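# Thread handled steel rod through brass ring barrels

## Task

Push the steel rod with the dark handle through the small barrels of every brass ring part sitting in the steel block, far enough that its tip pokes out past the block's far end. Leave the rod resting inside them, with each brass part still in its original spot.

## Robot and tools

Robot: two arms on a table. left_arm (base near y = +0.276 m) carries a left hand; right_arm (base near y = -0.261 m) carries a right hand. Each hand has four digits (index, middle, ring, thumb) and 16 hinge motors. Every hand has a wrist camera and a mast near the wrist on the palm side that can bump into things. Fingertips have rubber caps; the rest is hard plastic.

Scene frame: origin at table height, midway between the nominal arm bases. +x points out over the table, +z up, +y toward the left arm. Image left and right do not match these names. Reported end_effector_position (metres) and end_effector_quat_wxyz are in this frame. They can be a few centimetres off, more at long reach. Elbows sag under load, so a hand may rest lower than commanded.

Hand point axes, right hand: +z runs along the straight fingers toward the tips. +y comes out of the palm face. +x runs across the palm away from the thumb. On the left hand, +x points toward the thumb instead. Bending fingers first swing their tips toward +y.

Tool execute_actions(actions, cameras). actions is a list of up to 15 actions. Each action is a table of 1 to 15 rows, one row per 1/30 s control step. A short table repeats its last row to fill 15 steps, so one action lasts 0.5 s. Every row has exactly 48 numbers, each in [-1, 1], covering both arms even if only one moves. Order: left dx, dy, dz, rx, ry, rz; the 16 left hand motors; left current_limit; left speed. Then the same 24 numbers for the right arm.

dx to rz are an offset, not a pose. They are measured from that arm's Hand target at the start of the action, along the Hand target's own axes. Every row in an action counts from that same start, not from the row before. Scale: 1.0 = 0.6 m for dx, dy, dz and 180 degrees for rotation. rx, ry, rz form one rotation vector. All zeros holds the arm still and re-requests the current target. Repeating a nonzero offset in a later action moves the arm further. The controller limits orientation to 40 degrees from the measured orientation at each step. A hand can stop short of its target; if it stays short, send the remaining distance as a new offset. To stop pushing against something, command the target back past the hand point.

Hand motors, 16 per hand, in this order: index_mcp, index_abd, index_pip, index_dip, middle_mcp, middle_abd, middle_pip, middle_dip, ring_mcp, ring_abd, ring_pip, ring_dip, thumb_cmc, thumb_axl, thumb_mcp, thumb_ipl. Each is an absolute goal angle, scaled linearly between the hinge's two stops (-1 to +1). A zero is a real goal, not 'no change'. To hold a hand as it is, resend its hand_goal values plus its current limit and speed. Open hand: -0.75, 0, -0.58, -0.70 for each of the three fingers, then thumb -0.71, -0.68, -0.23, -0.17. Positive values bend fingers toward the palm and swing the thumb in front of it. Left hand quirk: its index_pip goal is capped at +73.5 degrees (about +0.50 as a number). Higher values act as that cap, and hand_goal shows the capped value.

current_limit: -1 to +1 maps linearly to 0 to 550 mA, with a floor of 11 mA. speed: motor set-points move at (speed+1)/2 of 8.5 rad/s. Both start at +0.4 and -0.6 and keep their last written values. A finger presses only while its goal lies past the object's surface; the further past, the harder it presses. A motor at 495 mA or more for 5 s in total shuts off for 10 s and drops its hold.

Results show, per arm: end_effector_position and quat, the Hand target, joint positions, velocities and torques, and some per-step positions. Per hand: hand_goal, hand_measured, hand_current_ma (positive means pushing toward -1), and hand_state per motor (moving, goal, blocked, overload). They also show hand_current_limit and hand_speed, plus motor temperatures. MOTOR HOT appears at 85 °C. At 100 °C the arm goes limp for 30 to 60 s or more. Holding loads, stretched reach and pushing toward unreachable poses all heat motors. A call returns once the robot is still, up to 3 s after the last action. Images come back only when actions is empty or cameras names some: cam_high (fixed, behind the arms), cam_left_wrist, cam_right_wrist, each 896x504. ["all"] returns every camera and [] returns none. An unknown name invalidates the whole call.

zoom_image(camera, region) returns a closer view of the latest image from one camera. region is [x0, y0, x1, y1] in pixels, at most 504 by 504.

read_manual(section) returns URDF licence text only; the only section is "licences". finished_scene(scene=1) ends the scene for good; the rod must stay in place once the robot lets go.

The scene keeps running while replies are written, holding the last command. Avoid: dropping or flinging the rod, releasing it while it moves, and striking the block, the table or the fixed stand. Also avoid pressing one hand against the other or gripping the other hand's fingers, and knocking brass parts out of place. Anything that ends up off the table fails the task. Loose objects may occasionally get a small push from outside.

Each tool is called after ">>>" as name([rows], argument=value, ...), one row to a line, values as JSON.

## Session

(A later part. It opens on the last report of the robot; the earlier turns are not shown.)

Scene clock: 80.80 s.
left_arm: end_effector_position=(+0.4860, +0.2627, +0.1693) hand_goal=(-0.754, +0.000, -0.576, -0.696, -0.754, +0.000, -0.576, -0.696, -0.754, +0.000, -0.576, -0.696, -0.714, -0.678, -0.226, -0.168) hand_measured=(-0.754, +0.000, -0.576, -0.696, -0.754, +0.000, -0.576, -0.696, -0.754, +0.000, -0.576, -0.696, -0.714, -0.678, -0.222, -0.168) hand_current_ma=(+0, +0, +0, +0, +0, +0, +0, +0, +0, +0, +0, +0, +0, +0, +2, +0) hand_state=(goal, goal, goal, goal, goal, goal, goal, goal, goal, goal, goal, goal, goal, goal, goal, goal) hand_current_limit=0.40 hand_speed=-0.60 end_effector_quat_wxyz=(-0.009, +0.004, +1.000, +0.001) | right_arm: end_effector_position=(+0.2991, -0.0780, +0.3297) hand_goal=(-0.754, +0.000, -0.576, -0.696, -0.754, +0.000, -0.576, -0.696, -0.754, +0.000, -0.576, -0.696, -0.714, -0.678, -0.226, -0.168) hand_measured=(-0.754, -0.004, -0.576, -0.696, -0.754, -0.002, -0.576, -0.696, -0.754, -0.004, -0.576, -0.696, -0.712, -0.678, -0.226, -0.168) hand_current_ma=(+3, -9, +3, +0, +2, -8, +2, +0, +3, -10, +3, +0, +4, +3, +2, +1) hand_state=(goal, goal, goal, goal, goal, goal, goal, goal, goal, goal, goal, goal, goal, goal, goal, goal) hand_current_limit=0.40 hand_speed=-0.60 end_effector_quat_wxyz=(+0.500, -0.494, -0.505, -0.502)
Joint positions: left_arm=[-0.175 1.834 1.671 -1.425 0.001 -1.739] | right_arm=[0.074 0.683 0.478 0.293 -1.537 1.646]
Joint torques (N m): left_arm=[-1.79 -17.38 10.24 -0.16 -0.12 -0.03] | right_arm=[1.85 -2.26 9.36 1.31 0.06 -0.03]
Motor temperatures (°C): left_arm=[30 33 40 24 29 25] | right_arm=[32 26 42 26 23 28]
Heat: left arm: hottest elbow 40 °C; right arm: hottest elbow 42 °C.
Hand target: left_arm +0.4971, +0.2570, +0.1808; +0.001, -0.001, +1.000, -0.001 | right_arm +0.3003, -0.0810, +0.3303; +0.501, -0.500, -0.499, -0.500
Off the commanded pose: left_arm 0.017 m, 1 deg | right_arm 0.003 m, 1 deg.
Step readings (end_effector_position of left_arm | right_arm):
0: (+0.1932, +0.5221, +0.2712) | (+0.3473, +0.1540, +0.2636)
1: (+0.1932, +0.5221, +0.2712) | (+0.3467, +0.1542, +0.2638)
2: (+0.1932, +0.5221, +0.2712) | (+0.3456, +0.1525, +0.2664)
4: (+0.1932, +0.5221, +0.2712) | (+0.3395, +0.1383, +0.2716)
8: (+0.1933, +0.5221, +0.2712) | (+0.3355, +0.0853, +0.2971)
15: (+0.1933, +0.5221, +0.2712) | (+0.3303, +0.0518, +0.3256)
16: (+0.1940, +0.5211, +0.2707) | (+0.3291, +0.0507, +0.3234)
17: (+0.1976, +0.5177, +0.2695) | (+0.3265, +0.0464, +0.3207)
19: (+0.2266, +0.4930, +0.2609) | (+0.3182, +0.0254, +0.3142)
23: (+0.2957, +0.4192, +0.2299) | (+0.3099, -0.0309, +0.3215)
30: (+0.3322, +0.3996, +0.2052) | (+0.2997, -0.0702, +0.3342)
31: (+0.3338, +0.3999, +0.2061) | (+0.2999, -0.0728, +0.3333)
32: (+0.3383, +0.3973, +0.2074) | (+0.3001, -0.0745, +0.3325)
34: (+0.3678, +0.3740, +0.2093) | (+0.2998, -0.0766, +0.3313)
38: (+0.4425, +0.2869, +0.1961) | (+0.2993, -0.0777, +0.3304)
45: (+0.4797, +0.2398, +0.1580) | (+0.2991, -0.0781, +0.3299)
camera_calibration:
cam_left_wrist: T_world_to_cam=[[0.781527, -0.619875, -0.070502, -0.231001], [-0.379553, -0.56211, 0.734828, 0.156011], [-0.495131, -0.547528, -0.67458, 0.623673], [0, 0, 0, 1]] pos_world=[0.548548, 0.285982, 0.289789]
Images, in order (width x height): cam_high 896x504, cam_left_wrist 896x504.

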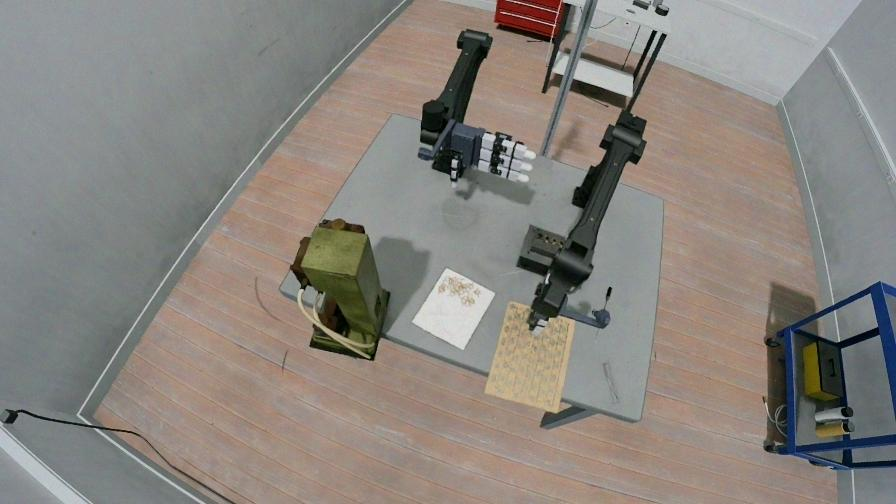

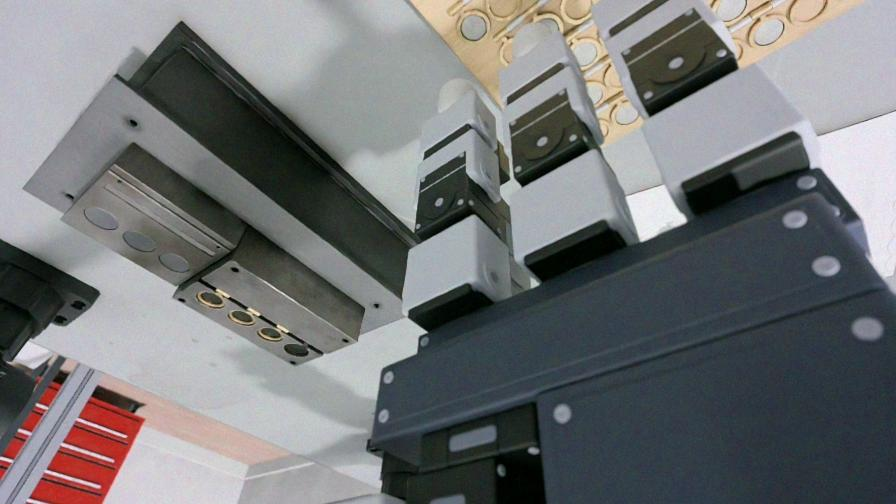

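>>> zoom_image(camera="cam_left_wrist", region=[60, 130, 380, 370])

>>> zoom_image(camera="cam_left_wrist", region=[160, 220, 300, 330])

Scaled by 1.575 from the camera's 896x504 image, which has a finer 1280x720 frame.

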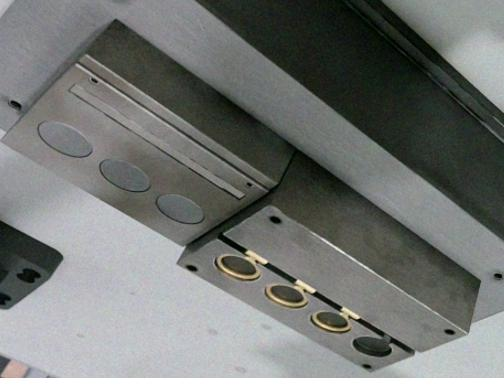

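Scaled by 3.600 from the camera's 896x504 image, which has a finer 1280x720 frame.

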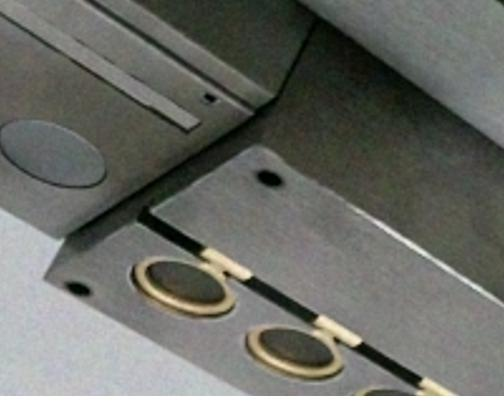

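>>> execute_actions([
  [[0.05,0.1667,-0.1167,0.0962,-0.0962,0.0962,-0.754,0,-0.576,-0.696,-0.754,0,-0.576,-0.696,-0.754,0,-0.576,-0.696,-0.714,-0.678,-0.226,-0.168,0.4,-0.6,0,0,0,0,0,0,-0.754,0,-0.576,-0.696,-0.754,0,-0.576,-0.696,-0.754,0,-0.576,-0.696,-0.714,-0.678,-0.226,-0.168,0.4,-0.6]],
  [[0.1013,0.0718,-0.1295,0.0962,-0.0962,0.0962,-0.754,0,-0.576,-0.696,-0.754,0,-0.576,-0.696,-0.754,0,-0.576,-0.696,-0.714,-0.678,-0.226,-0.168,0.4,-0.6,0,0,0,0,0,0,-0.754,0,-0.576,-0.696,-0.754,0,-0.576,-0.696,-0.754,0,-0.576,-0.696,-0.714,-0.678,-0.226,-0.168,0.4,-0.6]],
  [[0.1112,-0.0445,-0.0388,0.0962,-0.0962,0.0962,-0.754,0,-0.576,-0.696,-0.754,0,-0.576,-0.696,-0.754,0,-0.576,-0.696,-0.714,-0.678,-0.226,-0.168,0.4,-0.6,0,0,0,0,0,0,-0.754,0,-0.576,-0.696,-0.754,0,-0.576,-0.696,-0.754,0,-0.576,-0.696,-0.714,-0.678,-0.226,-0.168,0.4,-0.6]],
  [[0.0625,-0.101,0.053,0.0962,-0.0962,0.0962,-0.754,0,-0.576,-0.696,-0.754,0,-0.576,-0.696,-0.754,0,-0.576,-0.696,-0.714,-0.678,-0.226,-0.168,0.4,-0.6,0,0,0,0,0,0,-0.754,0,-0.576,-0.696,-0.754,0,-0.576,-0.696,-0.754,0,-0.576,-0.696,-0.714,-0.678,-0.226,-0.168,0.4,-0.6]],
], cameras=["cam_high", "cam_left_wrist"])

Scene clock: 91.97 s.
left_arm: end_effector_position=(+0.2802, +0.4152, +0.2400) hand_goal=(-0.754, +0.000, -0.576, -0.696, -0.754, +0.000, -0.576, -0.696, -0.754, +0.000, -0.576, -0.696, -0.714, -0.678, -0.226, -0.168) hand_measured=(-0.752, -0.002, -0.576, -0.696, -0.752, -0.002, -0.576, -0.696, -0.752, -0.002, -0.576, -0.696, -0.712, -0.678, -0.222, -0.168) hand_current_ma=(+1, +0, +0, +0, +1, +0, +0, +0, +1, +0, +0, +0, +1, +0, +2, +0) hand_state=(goal, goal, goal, goal, goal, goal, goal, goal, goal, goal, goal, goal, goal, goal, goal, goal) hand_current_limit=0.40 hand_speed=-0.60 end_effector_quat_wxyz=(+0.520, +0.361, +0.744, -0.215) | right_arm: end_effector_position=(+0.2991, -0.0780, +0.3297) hand_goal=(-0.754, +0.000, -0.576, -0.696, -0.754, +0.000, -0.576, -0.696, -0.754, +0.000, -0.576, -0.696, -0.714, -0.678, -0.226, -0.168) hand_measured=(-0.754, -0.004, -0.576, -0.696, -0.754, -0.002, -0.576, -0.696, -0.754, -0.004, -0.576, -0.696, -0.712, -0.678, -0.226, -0.168) hand_current_ma=(+3, -9, +3, +0, +2, -8, +2, +0, +3, -10, +3, +0, +4, +3, +2, +1) hand_state=(goal, goal, goal, goal, goal, goal, goal, goal, goal, goal, goal, goal, goal, goal, goal, goal) hand_current_limit=0.40 hand_speed=-0.60 end_effector_quat_wxyz=(+0.500, -0.494, -0.505, -0.502)
Joint positions: left_arm=[0.911 1.116 0.815 -1.699 1.154 0.525] | right_arm=[0.074 0.683 0.478 0.293 -1.537 1.646]
Joint torques (N m): left_arm=[-0.15 -5.71 6.45 -0.42 0.99 0.26] | right_arm=[0.97 -2.37 9.25 1.4 0.06 -0.08]
Heat: left arm: hottest elbow 41 °C; right arm: hottest elbow 43 °C.
Hand target: left_arm +0.2770, +0.4167, +0.2403; +0.507, +0.479, +0.543, -0.466 | right_arm +0.3003, -0.0810, +0.3303; +0.501, -0.500, -0.499, -0.500
Off the commanded pose: left_arm 0.004 m, 46 deg; orientation clipped | right_arm 0.003 m, 1 deg.
joint sent to its limit (left arm) — joint 4 (wrist pitch), lower limit. The joint targets are off in orientation, not in position.
Step readings (end_effector_position of left_arm | right_arm):
0: (+0.4860, +0.2626, +0.1693) | (+0.2991, -0.0780, +0.3297)
1: (+0.4862, +0.2621, +0.1694) | (+0.2991, -0.0780, +0.3297)
2: (+0.4852, +0.2609, +0.1680) | (+0.2991, -0.0780, +0.3297)
4: (+0.4775, +0.2655, +0.1683) | (+0.2991, -0.0780, +0.3297)
8: (+0.4534, +0.3160, +0.2099) | (+0.2991, -0.0780, +0.3297)
15: (+0.4501, +0.3631, +0.2769) | (+0.2991, -0.0780, +0.3297)
16: (+0.4523, +0.3599, +0.2758) | (+0.2991, -0.0780, +0.3297)
17: (+0.4537, +0.3534, +0.2711) | (+0.2991, -0.0780, +0.3297)
19: (+0.4452, +0.3511, +0.2613) | (+0.2991, -0.0780, +0.3297)
23: (+0.4093, +0.4047, +0.2656) | (+0.2991, -0.0780, +0.3297)
30: (+0.3885, +0.4345, +0.2837) | (+0.2991, -0.0780, +0.3297)
31: (+0.3890, +0.4312, +0.2825) | (+0.2991, -0.0780, +0.3297)
32: (+0.3906, +0.4260, +0.2833) | (+0.2991, -0.0780, +0.3297)
34: (+0.3825, +0.4244, +0.2816) | (+0.2991, -0.0780, +0.3297)
38: (+0.3428, +0.4521, +0.2652) | (+0.2991, -0.0780, +0.3297)
45: (+0.3340, +0.4596, +0.2623) | (+0.2991, -0.0780, +0.3297)
46: (+0.3347, +0.4584, +0.2628) | (+0.2991, -0.0780, +0.3297)
47: (+0.3341, +0.4552, +0.2631) | (+0.2991, -0.0780, +0.3297)
49: (+0.3214, +0.4419, +0.2543) | (+0.2991, -0.0780, +0.3297)
53: (+0.2889, +0.4197, +0.2305) | (+0.2991, -0.0780, +0.3297)
60: (+0.2792, +0.4159, +0.2359) | (+0.2991, -0.0780, +0.3297)
camera_calibration:
cam_left_wrist: T_world_to_cam=[[-0.275863, -0.682834, 0.676488, 0.172573], [-0.956587, 0.263879, -0.123729, 0.136478], [-0.0940245, -0.681252, -0.725985, 0.608436], [0, 0, 0, 1]] pos_world=[0.235368, 0.496323, 0.341858]
Images, in order (width x height): cam_high 896x504, cam_left_wrist 896x504.

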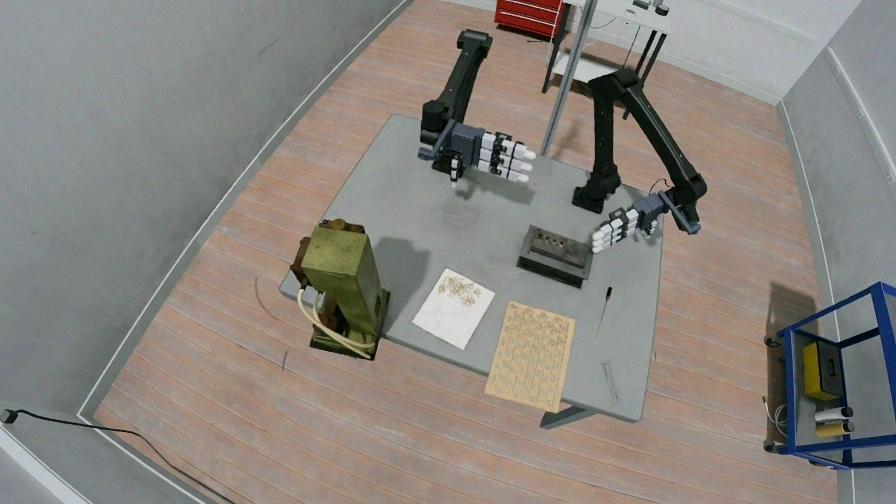

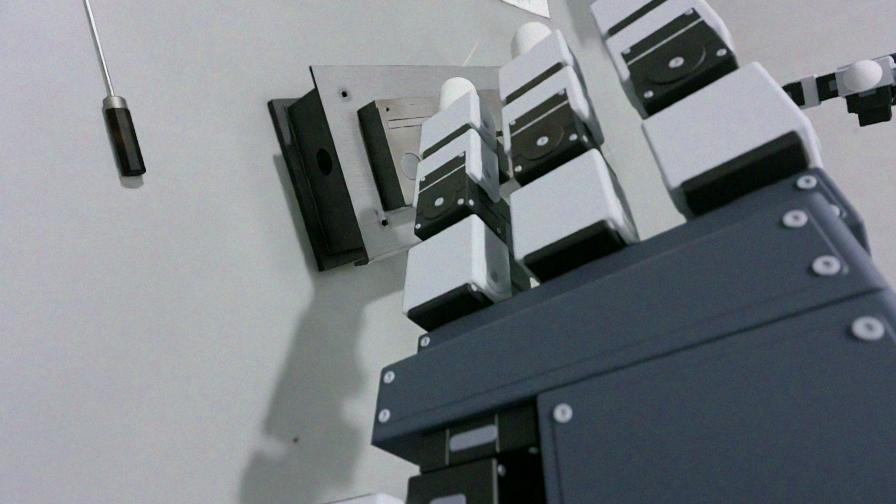

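>>> zoom_image(camera="cam_left_wrist", region=[40, 0, 200, 200])

>>> zoom_image(camera="cam_left_wrist", region=[250, 50, 450, 280])

Scaled by 2.520 from the camera's 896x504 image, which has a finer 1280x720 frame.

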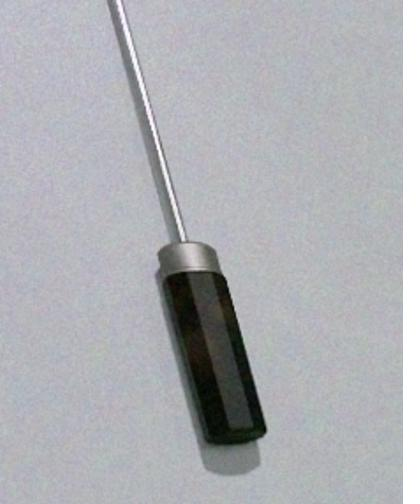

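Scaled by 2.191 from the camera's 896x504 image, which has a finer 1280x720 frame.

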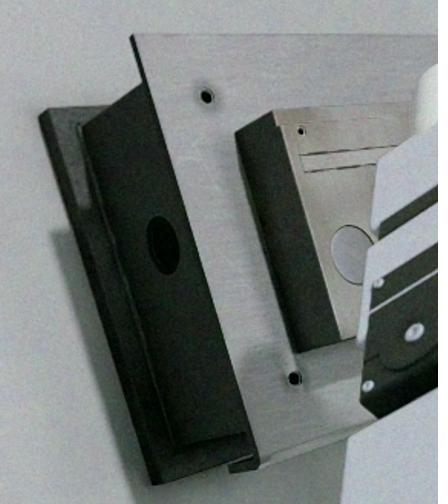

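>>> execute_actions([
  [[-0.0839,0.0663,-0.0135,0,0.1617,0,-0.754,0,-0.576,-0.696,-0.754,0,-0.576,-0.696,0.068,0,0.737,0.174,-0.714,-0.678,-0.226,-0.168,0.4,-0.6,0,0,0,0,0,0,-0.754,0,-0.576,-0.696,-0.754,0,-0.576,-0.696,-0.754,0,-0.576,-0.696,-0.714,-0.678,-0.226,-0.168,0.4,-0.6]],
  [[0,0.067,-0.002,0,0.1617,0,-0.754,0,-0.576,-0.696,-0.754,0,-0.576,-0.696,0.068,0,0.737,0.174,-0.714,-0.678,-0.226,-0.168,0.4,-0.6,0,0,0,0,0,0,-0.754,0,-0.576,-0.696,-0.754,0,-0.576,-0.696,-0.754,0,-0.576,-0.696,-0.714,-0.678,-0.226,-0.168,0.4,-0.6]],
  [[0.0282,0.0427,0.0597,0.001,0.1617,0.005,-0.754,0,-0.576,-0.696,-0.754,0,-0.576,-0.696,0.068,0,0.737,0.174,-0.714,-0.678,-0.226,-0.168,0.4,-0.6,0,0,0,0,0,0,-0.754,0,-0.576,-0.696,-0.754,0,-0.576,-0.696,-0.754,0,-0.576,-0.696,-0.714,-0.678,-0.226,-0.168,0.4,-0.6]],
], cameras=["all"])

Scene clock: 105.83 s.
left_arm: end_effector_position=(+0.3751, +0.4287, +0.2500) hand_goal=(-0.754, +0.000, -0.576, -0.696, -0.754, +0.000, -0.576, -0.696, +0.068, +0.000, +0.736, +0.174, -0.714, -0.678, -0.226, -0.168) hand_measured=(-0.754, +0.000, -0.576, -0.696, -0.754, +0.000, -0.576, -0.696, +0.058, -0.002, +0.732, +0.172, -0.714, -0.678, -0.222, -0.168) hand_current_ma=(+0, +0, +0, +0, +0, +0, +0, +0, -7, -1, -1, -1, +0, +0, +2, +0) hand_state=(goal, goal, goal, goal, goal, goal, goal, goal, goal, goal, goal, goal, goal, goal, goal, goal) hand_current_limit=0.40 hand_speed=-0.60 end_effector_quat_wxyz=(-0.007, +0.679, +0.734, -0.009) | right_arm: end_effector_position=(+0.2991, -0.0780, +0.3297) hand_goal=(-0.754, +0.000, -0.576, -0.696, -0.754, +0.000, -0.576, -0.696, -0.754, +0.000, -0.576, -0.696, -0.714, -0.678, -0.226, -0.168) hand_measured=(-0.754, -0.004, -0.576, -0.696, -0.754, -0.002, -0.576, -0.696, -0.754, -0.004, -0.576, -0.696, -0.712, -0.678, -0.226, -0.168) hand_current_ma=(+3, -9, +3, +0, +2, -8, +2, +0, +3, -10, +3, +0, +4, +3, +2, +1) hand_state=(goal, goal, goal, goal, goal, goal, goal, goal, goal, goal, goal, goal, goal, goal, goal, goal) hand_current_limit=0.40 hand_speed=-0.60 end_effector_quat_wxyz=(+0.500, -0.494, -0.505, -0.502)
Joint positions: left_arm=[0.354 1.283 1.247 -1.558 -0.005 0.274] | right_arm=[0.074 0.683 0.478 0.293 -1.537 1.646]
Joint torques (N m): left_arm=[-0.91 -7.65 8.62 0.53 -0.11 -0.04] | right_arm=[2.37 -1.61 9.21 1.44 0.11 -0.05]
Heat: left arm: hottest elbow 40 °C; right arm: hottest elbow 44 °C.
Hand target: left_arm +0.3818, +0.4319, +0.2498; -0.008, +0.675, +0.738, -0.006 | right_arm +0.3003, -0.0810, +0.3303; +0.501, -0.500, -0.499, -0.500
Off the commanded pose: left_arm 0.007 m, 1 deg | right_arm 0.003 m, 1 deg.
Step readings (end_effector_position of left_arm | right_arm):
0: (+0.2802, +0.4152, +0.2400) | (+0.2991, -0.0780, +0.3297)
1: (+0.2796, +0.4150, +0.2388) | (+0.2991, -0.0780, +0.3297)
2: (+0.2772, +0.4143, +0.2344) | (+0.2991, -0.0780, +0.3297)
4: (+0.2768, +0.4145, +0.2325) | (+0.2991, -0.0780, +0.3297)
8: (+0.2987, +0.4178, +0.2694) | (+0.2991, -0.0780, +0.3297)
15: (+0.3087, +0.4216, +0.2831) | (+0.2991, -0.0780, +0.3297)
16: (+0.3087, +0.4225, +0.2803) | (+0.2991, -0.0780, +0.3297)
17: (+0.3074, +0.4253, +0.2735) | (+0.2991, -0.0780, +0.3297)
19: (+0.3121, +0.4302, +0.2661) | (+0.2991, -0.0780, +0.3297)
23: (+0.3418, +0.4270, +0.2741) | (+0.2991, -0.0780, +0.3297)
30: (+0.3480, +0.4241, +0.2773) | (+0.2991, -0.0780, +0.3297)
31: (+0.3473, +0.4253, +0.2761) | (+0.2991, -0.0780, +0.3297)
32: (+0.3448, +0.4311, +0.2706) | (+0.2991, -0.0780, +0.3297)
34: (+0.3470, +0.4413, +0.2618) | (+0.2991, -0.0780, +0.3297)
38: (+0.3694, +0.4292, +0.2551) | (+0.2991, -0.0780, +0.3297)
45: (+0.3761, +0.4250, +0.2508) | (+0.2991, -0.0780, +0.3297)
camera_calibration:
cam_left_wrist: T_world_to_cam=[[-0.550921, -0.833588, -0.0402093, 0.54826], [-0.575906, 0.344864, 0.741216, -0.168813], [-0.604002, 0.431508, -0.670061, 0.334044], [0, 0, 0, 1]] pos_world=[0.406591, 0.371098, 0.371002]
cam_right_wrist: T_world_to_cam=[[0.659945, -0.0191182, -0.75107, 0.0774684], [-0.517508, -0.73628, -0.435978, 0.192312], [-0.544663, 0.676406, -0.495799, 0.506872], [0, 0, 0, 1]] pos_world=[0.324472, -0.199775, 0.393334]

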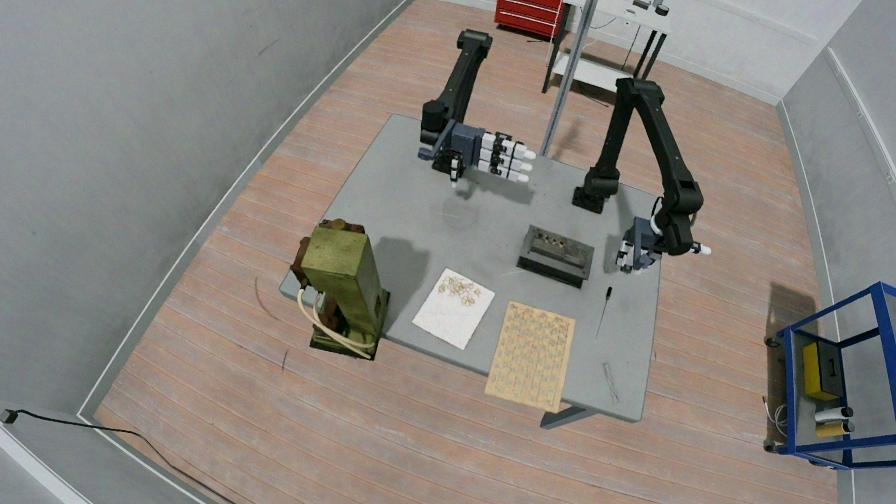

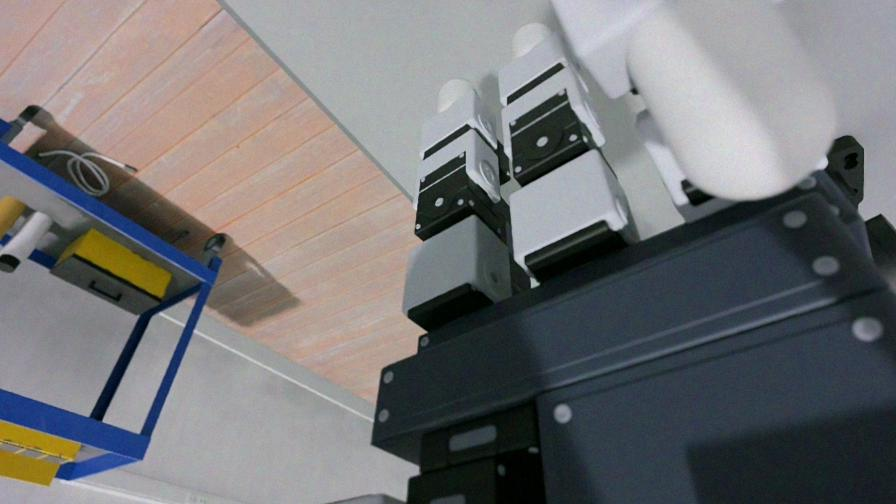

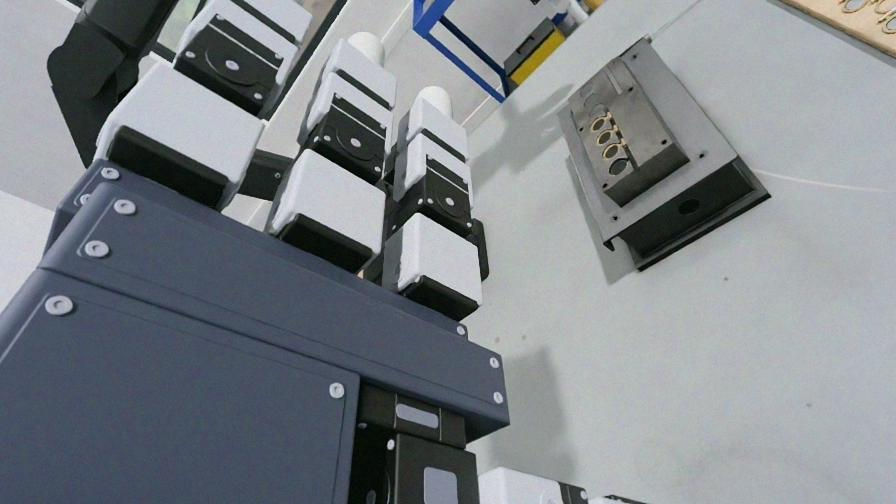

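>>> execute_actions([
  [[0,0,0,0,0,0,-0.754,0,-0.576,-0.696,-0.754,0,-0.576,-0.696,0.068,0,0.737,0.174,-0.714,-0.678,-0.226,-0.168,0.4,-0.6,-0.025,0.0583,0.1333,0,0,0,0.068,0,0.737,0.174,0.068,0,0.737,0.174,0.068,0,0.737,0.174,-0.714,-0.678,-0.226,-0.168,0.4,-0.6]],
  [[0,0,0,0,0,0,-0.754,0,-0.576,-0.696,-0.754,0,-0.576,-0.696,0.068,0,0.737,0.174,-0.714,-0.678,-0.226,-0.168,0.4,-0.6,-0.025,0.0583,0.1333,0,0,0,0.068,0,0.737,0.174,0.068,0,0.737,0.174,0.068,0,0.737,0.174,-0.714,-0.678,-0.226,-0.168,0.4,-0.6]],
], cameras=["cam_high", "cam_right_wrist"])

Scene clock: 108.03 s.
left_arm: end_effector_position=(+0.3750, +0.4290, +0.2498) hand_goal=(-0.754, +0.000, -0.576, -0.696, -0.754, +0.000, -0.576, -0.696, +0.068, +0.000, +0.736, +0.174, -0.714, -0.678, -0.226, -0.168) hand_measured=(-0.754, +0.000, -0.576, -0.696, -0.754, +0.000, -0.576, -0.696, +0.058, -0.002, +0.732, +0.172, -0.714, -0.678, -0.222, -0.168) hand_current_ma=(+0, +0, +0, +0, +0, +0, +0, +0, -7, -1, -1, -1, +0, +0, +2, +0) hand_state=(goal, goal, goal, goal, goal, goal, goal, goal, goal, goal, goal, goal, goal, goal, goal, goal) hand_current_limit=0.40 hand_speed=-0.60 end_effector_quat_wxyz=(-0.008, +0.678, +0.735, -0.009) | right_arm: end_effector_position=(+0.3565, +0.0667, +0.2718) hand_goal=(+0.068, +0.000, +0.736, +0.174, +0.068, +0.000, +0.736, +0.174, +0.068, +0.000, +0.736, +0.174, -0.714, -0.678, -0.226, -0.168) hand_measured=(+0.066, -0.004, +0.732, +0.172, +0.066, -0.002, +0.732, +0.172, +0.066, -0.004, +0.732, +0.172, -0.714, -0.678, -0.226, -0.168) hand_current_ma=(-8, -9, -13, -10, -7, -8, -12, -10, -7, -10, -12, -10, +3, +3, +1, +1) hand_state=(goal, goal, goal, goal, goal, goal, goal, goal, goal, goal, goal, goal, goal, goal, goal, goal) hand_current_limit=0.40 hand_speed=-0.60 end_effector_quat_wxyz=(+0.505, -0.521, -0.492, -0.481)
Joint positions: left_arm=[0.354 1.283 1.247 -1.558 -0.006 0.272] | right_arm=[0.547 1.102 0.578 0.47 -1.05 1.578]
Joint torques (N m): left_arm=[-0.85 -8.06 8.73 0.65 -0.13 -0.06] | right_arm=[3.08 -6.07 12.12 2.93 0.09 -0.42]
Heat: left arm: hottest elbow 40 °C; right arm: hottest elbow 45 °C.
Hand target: left_arm +0.3818, +0.4319, +0.2499; -0.008, +0.675, +0.738, -0.006 | right_arm +0.3701, +0.0790, +0.3005; +0.501, -0.500, -0.499, -0.500
Off the commanded pose: left_arm 0.007 m, 1 deg | right_arm 0.034 m, 3 deg.
Step readings (end_effector_position of left_arm | right_arm):
0: (+0.3750, +0.4288, +0.2500) | (+0.2991, -0.0780, +0.3297)
1: (+0.3750, +0.4288, +0.2500) | (+0.2997, -0.0782, +0.3298)
2: (+0.3750, +0.4288, +0.2500) | (+0.3036, -0.0774, +0.3293)
4: (+0.3750, +0.4289, +0.2500) | (+0.3120, -0.0666, +0.3256)
8: (+0.3750, +0.4290, +0.2498) | (+0.3135, -0.0275, +0.3018)
15: (+0.3750, +0.4290, +0.2498) | (+0.3232, -0.0106, +0.2805)
16: (+0.3750, +0.4290, +0.2498) | (+0.3245, -0.0105, +0.2805)
17: (+0.3750, +0.4290, +0.2498) | (+0.3274, -0.0084, +0.2807)
19: (+0.3750, +0.4290, +0.2498) | (+0.3355, +0.0046, +0.2802)
23: (+0.3750, +0.4290, +0.2498) | (+0.3411, +0.0465, +0.2719)
30: (+0.3750, +0.4290, +0.2498) | (+0.3528, +0.0650, +0.2621)
camera_calibration:
cam_right_wrist: T_world_to_cam=[[0.607864, -0.0511863, -0.79239, 0.0308112], [-0.555049, -0.741007, -0.377926, 0.301185], [-0.567822, 0.669543, -0.478843, 0.41566], [0, 0, 0, 1]] pos_world=[0.384464, -0.0535454, 0.337276]
Images, in order (width x height): cam_high 896x504, cam_right_wrist 896x504.

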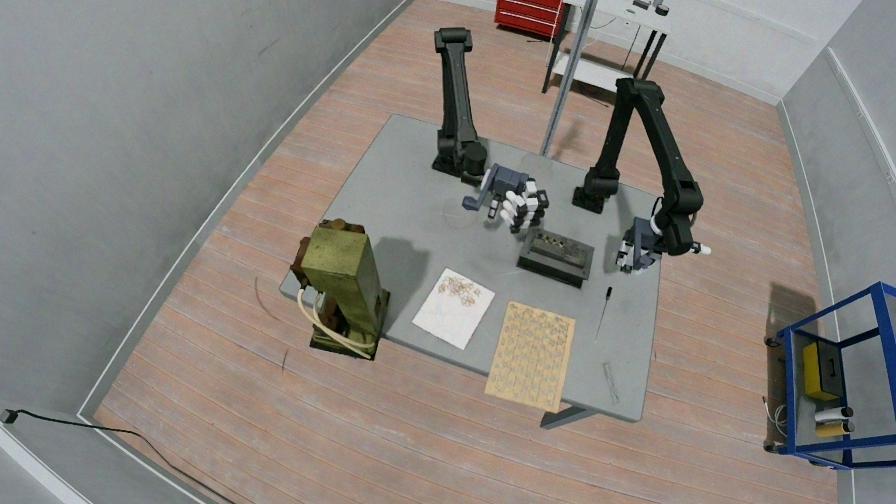

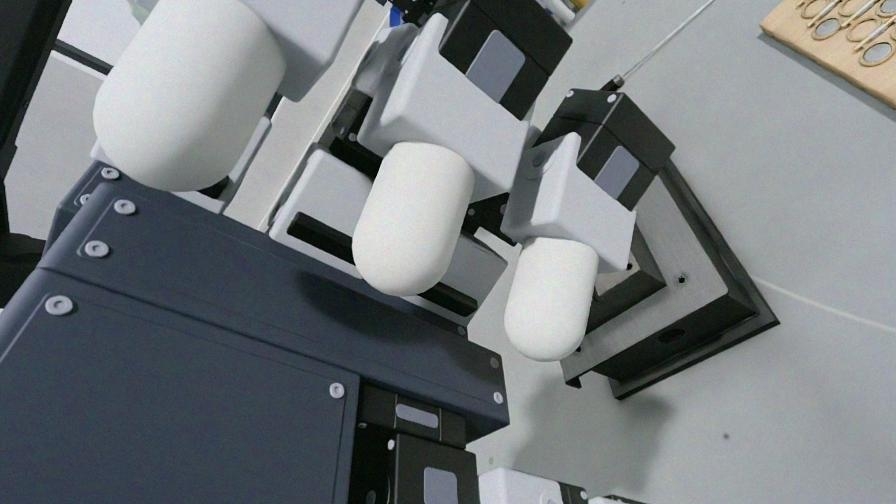

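>>> execute_actions([
  [[0,0,0,0,0,0,-0.754,0,-0.576,-0.696,-0.754,0,-0.576,-0.696,0.068,0,0.737,0.174,-0.714,-0.678,-0.226,-0.168,0.4,-0.6,0,0,0,0,0,0,-0.98,0,-0.576,-0.696,-0.98,0,-0.576,-0.696,-0.98,0,-0.576,-0.696,-0.714,-0.678,-0.226,-0.168,0.4,-0.6]],
  [[0,0,0,0,0,0,-0.754,0,-0.576,-0.696,-0.754,0,-0.576,-0.696,0.068,0,0.737,0.174,-0.714,-0.678,-0.226,-0.168,0.4,-0.6,0,0,0,0,0,0,-0.98,0,-0.576,-0.696,-0.98,0,-0.576,-0.696,-0.98,0,-0.576,-0.696,-0.714,-0.678,-0.226,-0.168,0.4,-0.6]],
], cameras=["cam_high", "cam_right_wrist"])

>>> zoom_image(camera="cam_high", region=[560, 200, 720, 350])

Scene clock: 109.83 s.
left_arm: end_effector_position=(+0.3750, +0.4290, +0.2498) hand_goal=(-0.754, +0.000, -0.576, -0.696, -0.754, +0.000, -0.576, -0.696, +0.068, +0.000, +0.736, +0.174, -0.714, -0.678, -0.226, -0.168) hand_measured=(-0.754, +0.000, -0.576, -0.696, -0.754, +0.000, -0.576, -0.696, +0.058, -0.002, +0.732, +0.172, -0.714, -0.678, -0.222, -0.168) hand_current_ma=(+0, +0, +0, +0, +0, +0, +0, +0, -7, -1, -1, -1, +0, +0, +2, +0) hand_state=(goal, goal, goal, goal, goal, goal, goal, goal, goal, goal, goal, goal, goal, goal, goal, goal) hand_current_limit=0.40 hand_speed=-0.60 end_effector_quat_wxyz=(-0.008, +0.678, +0.735, -0.009) | right_arm: end_effector_position=(+0.3574, +0.0669, +0.2699) hand_goal=(-0.980, +0.000, -0.576, -0.696, -0.980, +0.000, -0.576, -0.696, -0.980, +0.000, -0.576, -0.696, -0.714, -0.678, -0.226, -0.168) hand_measured=(-0.976, -0.004, -0.572, -0.694, -0.978, -0.002, -0.572, -0.694, -0.978, -0.004, -0.572, -0.694, -0.714, -0.678, -0.226, -0.168) hand_current_ma=(+12, -9, +13, +10, +9, -8, +12, +10, +10, -10, +12, +9, +3, +3, +1, +1) hand_state=(goal, goal, goal, goal, goal, goal, goal, goal, goal, goal, goal, goal, goal, goal, goal, goal) hand_current_limit=0.40 hand_speed=-0.60 end_effector_quat_wxyz=(+0.505, -0.523, -0.491, -0.480)
Joint positions: left_arm=[0.354 1.283 1.247 -1.558 -0.006 0.272] | right_arm=[0.547 1.107 0.578 0.472 -1.048 1.578]
Joint torques (N m): left_arm=[-1.26 -7.65 8.72 0.57 -0.14 -0.08] | right_arm=[3.19 -6.01 12.53 2.96 0.03 -0.11]
Heat: left arm: hottest elbow 40 °C; right arm: hottest elbow 45 °C.
Hand target: left_arm +0.3818, +0.4319, +0.2499; -0.008, +0.675, +0.738, -0.006 | right_arm +0.3701, +0.0790, +0.3004; +0.501, -0.500, -0.499, -0.500
Off the commanded pose: left_arm 0.007 m, 1 deg | right_arm 0.035 m, 4 deg.
Step readings (end_effector_position of left_arm | right_arm):
0: (+0.3750, +0.4290, +0.2498) | (+0.3565, +0.0667, +0.2718)
1: (+0.3750, +0.4290, +0.2498) | (+0.3565, +0.0666, +0.2718)
2: (+0.3750, +0.4290, +0.2498) | (+0.3565, +0.0666, +0.2718)
4: (+0.3750, +0.4290, +0.2498) | (+0.3568, +0.0666, +0.2715)
8: (+0.3750, +0.4290, +0.2498) | (+0.3571, +0.0668, +0.2701)
15: (+0.3750, +0.4290, +0.2498) | (+0.3573, +0.0669, +0.2696)
16: (+0.3750, +0.4290, +0.2498) | (+0.3573, +0.0669, +0.2696)
17: (+0.3750, +0.4290, +0.2498) | (+0.3573, +0.0669, +0.2696)
19: (+0.3750, +0.4290, +0.2498) | (+0.3573, +0.0669, +0.2696)
23: (+0.3750, +0.4290, +0.2498) | (+0.3573, +0.0669, +0.2696)
30: (+0.3750, +0.4290, +0.2498) | (+0.3574, +0.0669, +0.2699)
camera_calibration:
cam_right_wrist: T_world_to_cam=[[0.605434, -0.0535263, -0.794094, 0.0303168], [-0.557297, -0.740827, -0.374959, 0.30122], [-0.568216, 0.669559, -0.478352, 0.415078], [0, 0, 0, 1]] pos_world=[0.385369, -0.0531443, 0.335573]
Images, in order (width x height): cam_high 896x504, cam_right_wrist 896x504.

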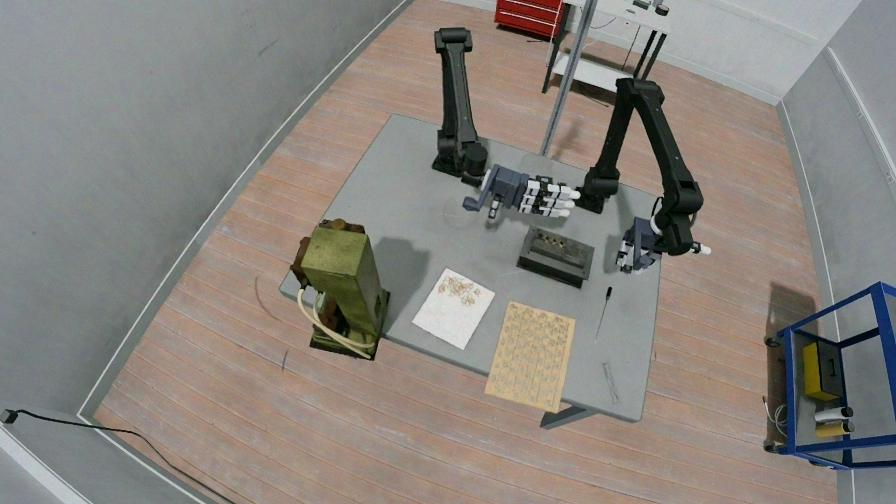

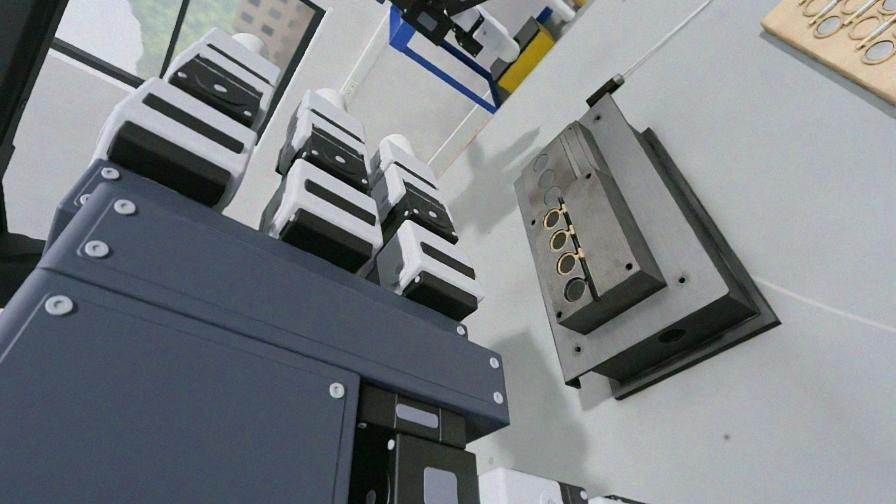

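Scaled by 3.150 from the camera's 896x504 image, which has a finer 1280x720 frame.

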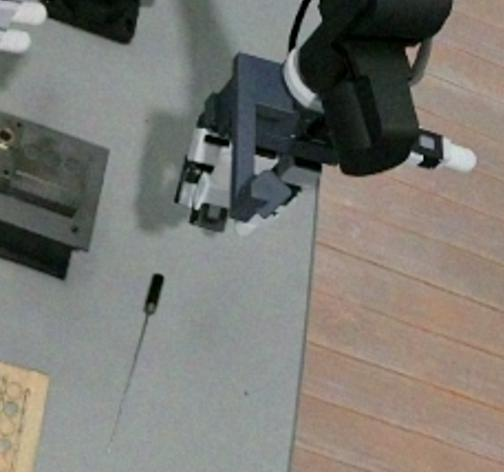

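>>> zoom_image(camera="cam_high", region=[600, 210, 670, 290])

>>> zoom_image(camera="cam_right_wrist", region=[380, 0, 660, 130])

Scaled by 6.300 from the camera's 896x504 image, which has a finer 1280x720 frame.

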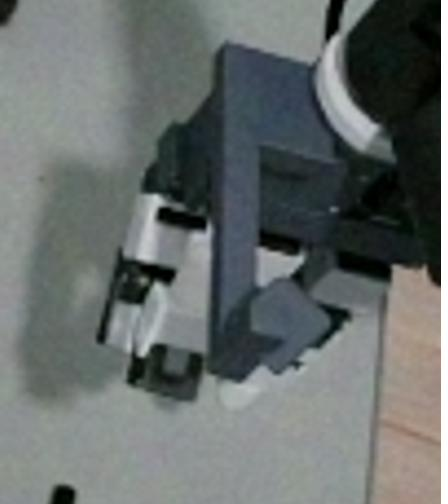

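Scaled by 1.800 from the camera's 896x504 image, which has a finer 1280x720 frame.

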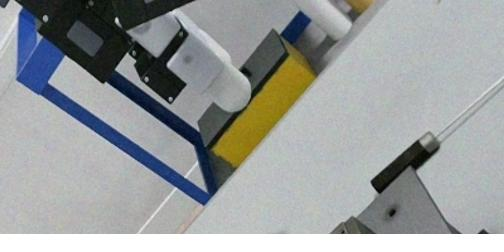

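>>> execute_actions([
  [[-0.0375,0.0505,0.0833,0,0,0,-0.754,0,-0.576,-0.696,-0.754,0,-0.576,-0.696,0.068,0,0.737,0.174,-0.714,-0.678,-0.226,-0.168,0.4,-0.6,0,0,0,0,0,0,-0.98,0,-0.576,-0.696,-0.98,0,-0.576,-0.696,-0.98,0,-0.576,-0.696,-0.714,-0.678,-0.226,-0.168,0.4,-0.6]],
  [[0,0,0.06,0,0,0,-0.754,0,-0.576,-0.696,-0.754,0,-0.576,-0.696,0.068,0,0.737,0.174,-0.714,-0.678,-0.226,-0.168,0.4,-0.6,0,0,0,0,0,0,-0.98,0,-0.576,-0.696,-0.98,0,-0.576,-0.696,-0.98,0,-0.576,-0.696,-0.714,-0.678,-0.226,-0.168,0.4,-0.6]],
], cameras=["cam_high", "cam_right_wrist"])

>>> zoom_image(camera="cam_high", region=[580, 230, 670, 320])

>>> zoom_image(camera="cam_right_wrist", region=[480, 0, 720, 130])

Scene clock: 114.17 s.
left_arm: end_effector_position=(+0.4105, +0.4111, +0.1693) hand_goal=(-0.754, +0.000, -0.576, -0.696, -0.754, +0.000, -0.576, -0.696, +0.068, +0.000, +0.736, +0.174, -0.714, -0.678, -0.226, -0.168) hand_measured=(-0.754, +0.000, -0.576, -0.696, -0.754, +0.000, -0.576, -0.696, +0.058, -0.002, +0.732, +0.172, -0.714, -0.678, -0.222, -0.168) hand_current_ma=(+0, +0, +0, +0, +0, +0, +0, +0, -7, -1, -1, -1, +0, +0, +2, +0) hand_state=(goal, goal, goal, goal, goal, goal, goal, goal, goal, goal, goal, goal, goal, goal, goal, goal) hand_current_limit=0.40 hand_speed=-0.60 end_effector_quat_wxyz=(-0.006, +0.679, +0.734, -0.004) | right_arm: end_effector_position=(+0.3574, +0.0669, +0.2699) hand_goal=(-0.980, +0.000, -0.576, -0.696, -0.980, +0.000, -0.576, -0.696, -0.980, +0.000, -0.576, -0.696, -0.714, -0.678, -0.226, -0.168) hand_measured=(-0.976, -0.004, -0.572, -0.694, -0.978, -0.002, -0.572, -0.694, -0.978, -0.004, -0.572, -0.694, -0.714, -0.678, -0.226, -0.168) hand_current_ma=(+12, -9, +13, +10, +9, -8, +12, +10, +10, -10, +12, +9, +3, +3, +1, +1) hand_state=(goal, goal, goal, goal, goal, goal, goal, goal, goal, goal, goal, goal, goal, goal, goal, goal) hand_current_limit=0.40 hand_speed=-0.60 end_effector_quat_wxyz=(+0.505, -0.523, -0.491, -0.480)
Joint positions: left_arm=[0.279 1.382 1.125 -1.326 -0.006 0.198] | right_arm=[0.547 1.107 0.578 0.472 -1.048 1.578]
Joint torques (N m): left_arm=[-1.08 -9.23 7.34 0.77 -0.11 -0.1] | right_arm=[2.61 -5.07 12.72 2.89 -0.01 -0.16]
Heat: left arm: hottest elbow 40 °C; right arm: hottest elbow 46 °C.
Hand target: left_arm +0.4123, +0.4125, +0.1633; -0.008, +0.675, +0.738, -0.006 | right_arm +0.3701, +0.0790, +0.3004; +0.501, -0.500, -0.499, -0.500
Off the commanded pose: left_arm 0.006 m, 1 deg | right_arm 0.035 m, 4 deg.
Step readings (end_effector_position of left_arm | right_arm):
0: (+0.3750, +0.4290, +0.2498) | (+0.3574, +0.0669, +0.2699)
1: (+0.3753, +0.4292, +0.2497) | (+0.3574, +0.0669, +0.2699)
2: (+0.3778, +0.4292, +0.2491) | (+0.3574, +0.0669, +0.2699)
4: (+0.3868, +0.4274, +0.2447) | (+0.3574, +0.0669, +0.2699)
8: (+0.4023, +0.4130, +0.2185) | (+0.3574, +0.0669, +0.2699)
15: (+0.4090, +0.4100, +0.1989) | (+0.3574, +0.0669, +0.2699)
16: (+0.4094, +0.4102, +0.1990) | (+0.3574, +0.0669, +0.2699)
17: (+0.4107, +0.4108, +0.1981) | (+0.3574, +0.0669, +0.2699)
19: (+0.4128, +0.4115, +0.1930) | (+0.3574, +0.0669, +0.2699)
23: (+0.4086, +0.4105, +0.1757) | (+0.3574, +0.0669, +0.2699)
30: (+0.4100, +0.4110, +0.1691) | (+0.3574, +0.0669, +0.2699)
camera_calibration:
cam_right_wrist: T_world_to_cam=[[0.605434, -0.0535263, -0.794094, 0.0303168], [-0.557297, -0.740827, -0.374959, 0.30122], [-0.568216, 0.669559, -0.478352, 0.415078], [0, 0, 0, 1]] pos_world=[0.385369, -0.0531443, 0.335573]
Images, in order (width x height): cam_high 896x504, cam_right_wrist 896x504.

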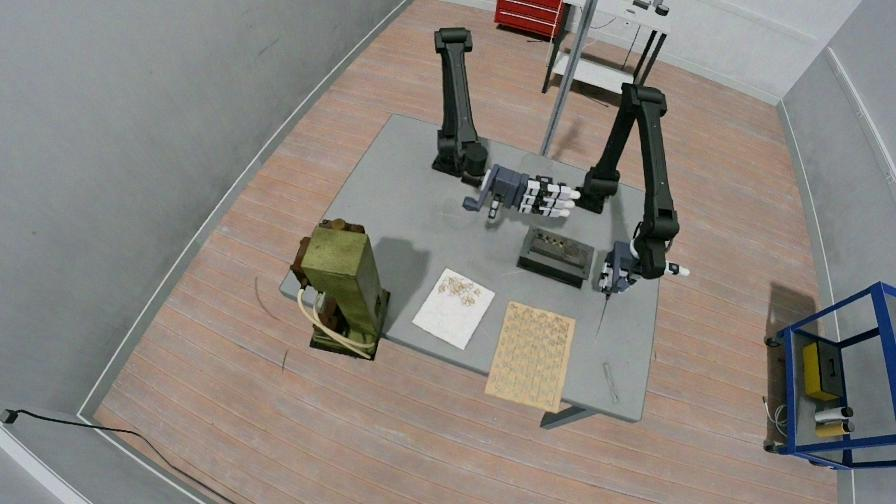

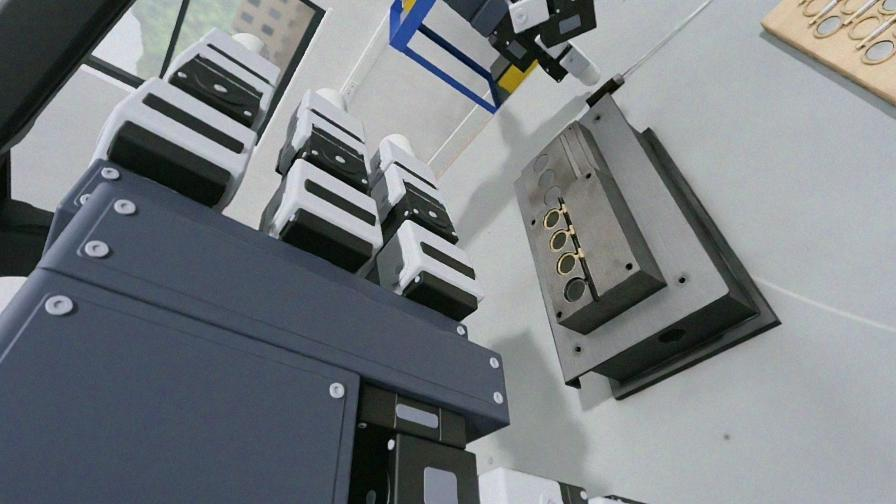

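Scaled by 5.600 from the camera's 896x504 image, which has a finer 1280x720 frame.

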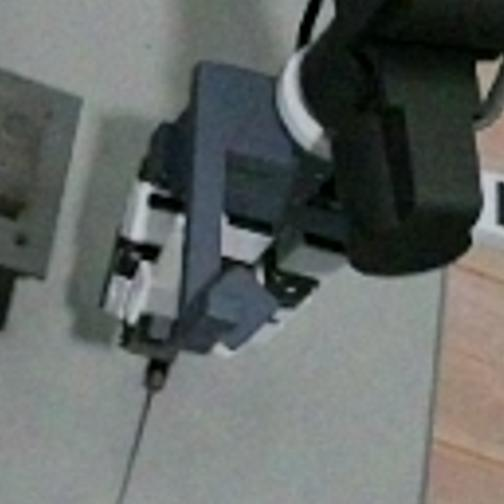

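Scaled by 2.100 from the camera's 896x504 image, which has a finer 1280x720 frame.

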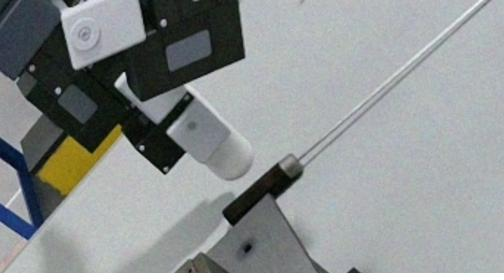

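>>> execute_actions([
  [[0.005,0,0.05,0,0,0,-0.754,0,-0.576,-0.696,-0.754,0,-0.576,-0.696,0.068,0,0.737,0.174,-0.714,-0.678,-0.226,-0.168,0.4,-0.6,0,0,0,0,0,0,-0.98,0,-0.576,-0.696,-0.98,0,-0.576,-0.696,-0.98,0,-0.576,-0.696,-0.714,-0.678,-0.226,-0.168,0.4,-0.6]],
  [[0,0,0,0,0,0,-0.754,0,-0.576,-0.696,-0.754,0,-0.576,-0.696,0.068,0,0.737,0.174,-0.714,-0.678,-0.226,-0.168,0.4,-0.6,0,0,0,0,0,0,-0.98,0,-0.576,-0.696,-0.98,0,-0.576,-0.696,-0.98,0,-0.576,-0.696,-0.714,-0.678,-0.226,-0.168,0.4,-0.6]],
], cameras=["cam_high", "cam_right_wrist"])

>>> zoom_image(camera="cam_high", region=[580, 230, 670, 320])

>>> zoom_image(camera="cam_right_wrist", region=[500, 0, 700, 130])

Scene clock: 117.60 s.
left_arm: end_effector_position=(+0.4105, +0.4111, +0.1383) hand_goal=(-0.754, +0.000, -0.576, -0.696, -0.754, +0.000, -0.576, -0.696, +0.068, +0.000, +0.736, +0.174, -0.714, -0.678, -0.226, -0.168) hand_measured=(-0.754, +0.000, -0.576, -0.696, -0.754, +0.000, -0.576, -0.696, +0.058, -0.002, +0.732, +0.172, -0.714, -0.678, -0.222, -0.168) hand_current_ma=(+0, +0, +0, +0, +0, +0, +0, +0, -7, -1, -1, -1, +0, +0, +2, +0) hand_state=(goal, goal, goal, goal, goal, goal, goal, goal, goal, goal, goal, goal, goal, goal, goal, goal) hand_current_limit=0.40 hand_speed=-0.60 end_effector_quat_wxyz=(-0.006, +0.679, +0.734, -0.005) | right_arm: end_effector_position=(+0.3574, +0.0669, +0.2699) hand_goal=(-0.980, +0.000, -0.576, -0.696, -0.980, +0.000, -0.576, -0.696, -0.980, +0.000, -0.576, -0.696, -0.714, -0.678, -0.226, -0.168) hand_measured=(-0.976, -0.004, -0.572, -0.694, -0.978, -0.002, -0.572, -0.694, -0.978, -0.004, -0.572, -0.694, -0.714, -0.678, -0.226, -0.168) hand_current_ma=(+12, -9, +13, +10, +9, -8, +12, +10, +10, -10, +12, +9, +3, +3, +1, +1) hand_state=(goal, goal, goal, goal, goal, goal, goal, goal, goal, goal, goal, goal, goal, goal, goal, goal) hand_current_limit=0.40 hand_speed=-0.60 end_effector_quat_wxyz=(+0.505, -0.523, -0.491, -0.480)
Joint positions: left_arm=[0.279 1.409 1.067 -1.244 -0.006 0.198] | right_arm=[0.547 1.107 0.578 0.472 -1.048 1.578]
Joint torques (N m): left_arm=[-0.38 -9.58 7.2 0.65 -0.11 0.03] | right_arm=[3.14 -5.6 12.57 2.95 -0.08 -0.08]
Heat: left arm: hottest elbow 39 °C; right arm: hottest elbow 46 °C.
Hand target: left_arm +0.4113, +0.4154, +0.1331; -0.008, +0.675, +0.738, -0.007 | right_arm +0.3701, +0.0790, +0.3004; +0.501, -0.500, -0.499, -0.500
Off the commanded pose: left_arm 0.007 m, 1 deg | right_arm 0.035 m, 4 deg.
Step readings (end_effector_position of left_arm | right_arm):
0: (+0.4105, +0.4111, +0.1693) | (+0.3574, +0.0669, +0.2699)
1: (+0.4106, +0.4111, +0.1691) | (+0.3574, +0.0669, +0.2699)
2: (+0.4112, +0.4113, +0.1682) | (+0.3574, +0.0669, +0.2699)
4: (+0.4127, +0.4117, +0.1635) | (+0.3574, +0.0669, +0.2699)
8: (+0.4096, +0.4108, +0.1471) | (+0.3574, +0.0669, +0.2699)
15: (+0.4101, +0.4110, +0.1381) | (+0.3574, +0.0669, +0.2699)
16: (+0.4104, +0.4111, +0.1382) | (+0.3574, +0.0669, +0.2699)
17: (+0.4105, +0.4111, +0.1383) | (+0.3574, +0.0669, +0.2699)
19: (+0.4105, +0.4111, +0.1383) | (+0.3574, +0.0669, +0.2699)
23: (+0.4105, +0.4111, +0.1383) | (+0.3574, +0.0669, +0.2699)
30: (+0.4105, +0.4111, +0.1383) | (+0.3574, +0.0669, +0.2699)
camera_calibration:
cam_right_wrist: T_world_to_cam=[[0.605434, -0.0535263, -0.794094, 0.0303168], [-0.557297, -0.740827, -0.374959, 0.30122], [-0.568216, 0.669559, -0.478352, 0.415078], [0, 0, 0, 1]] pos_world=[0.385369, -0.0531443, 0.335573]
Images, in order (width x height): cam_high 896x504, cam_right_wrist 896x504.

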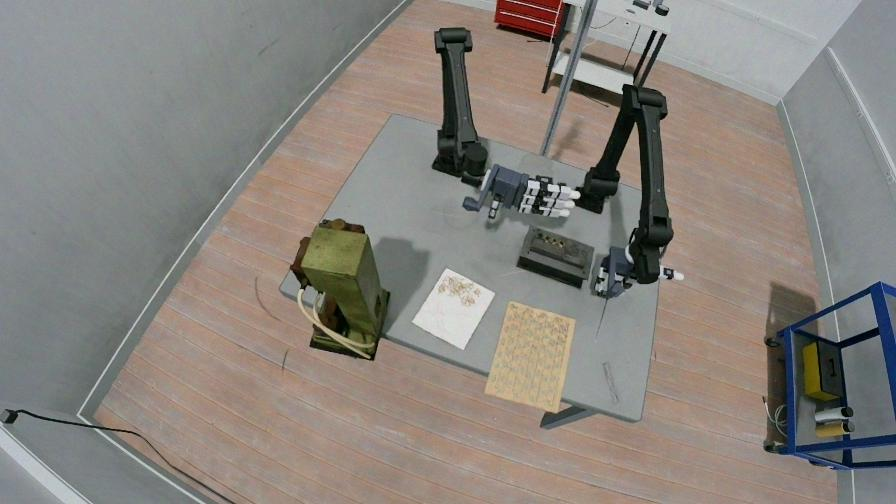

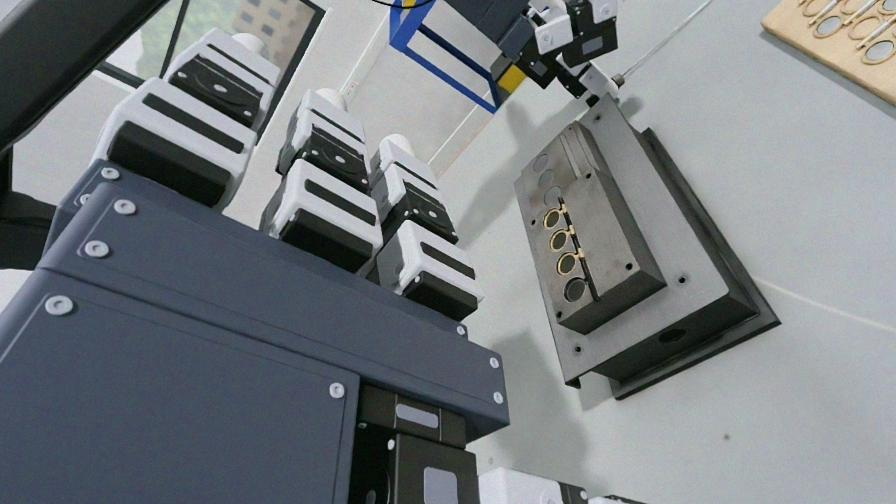

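Scaled by 5.600 from the camera's 896x504 image, which has a finer 1280x720 frame.

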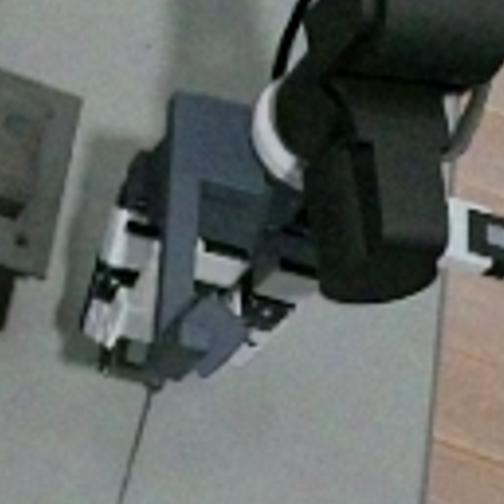

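Scaled by 2.520 from the camera's 896x504 image, which has a finer 1280x720 frame.

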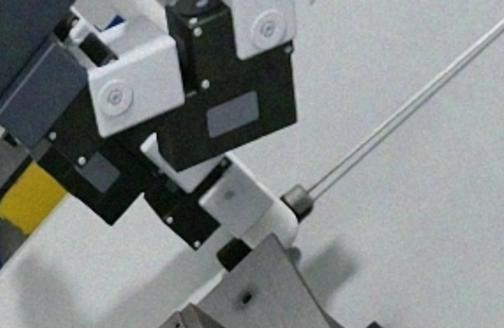

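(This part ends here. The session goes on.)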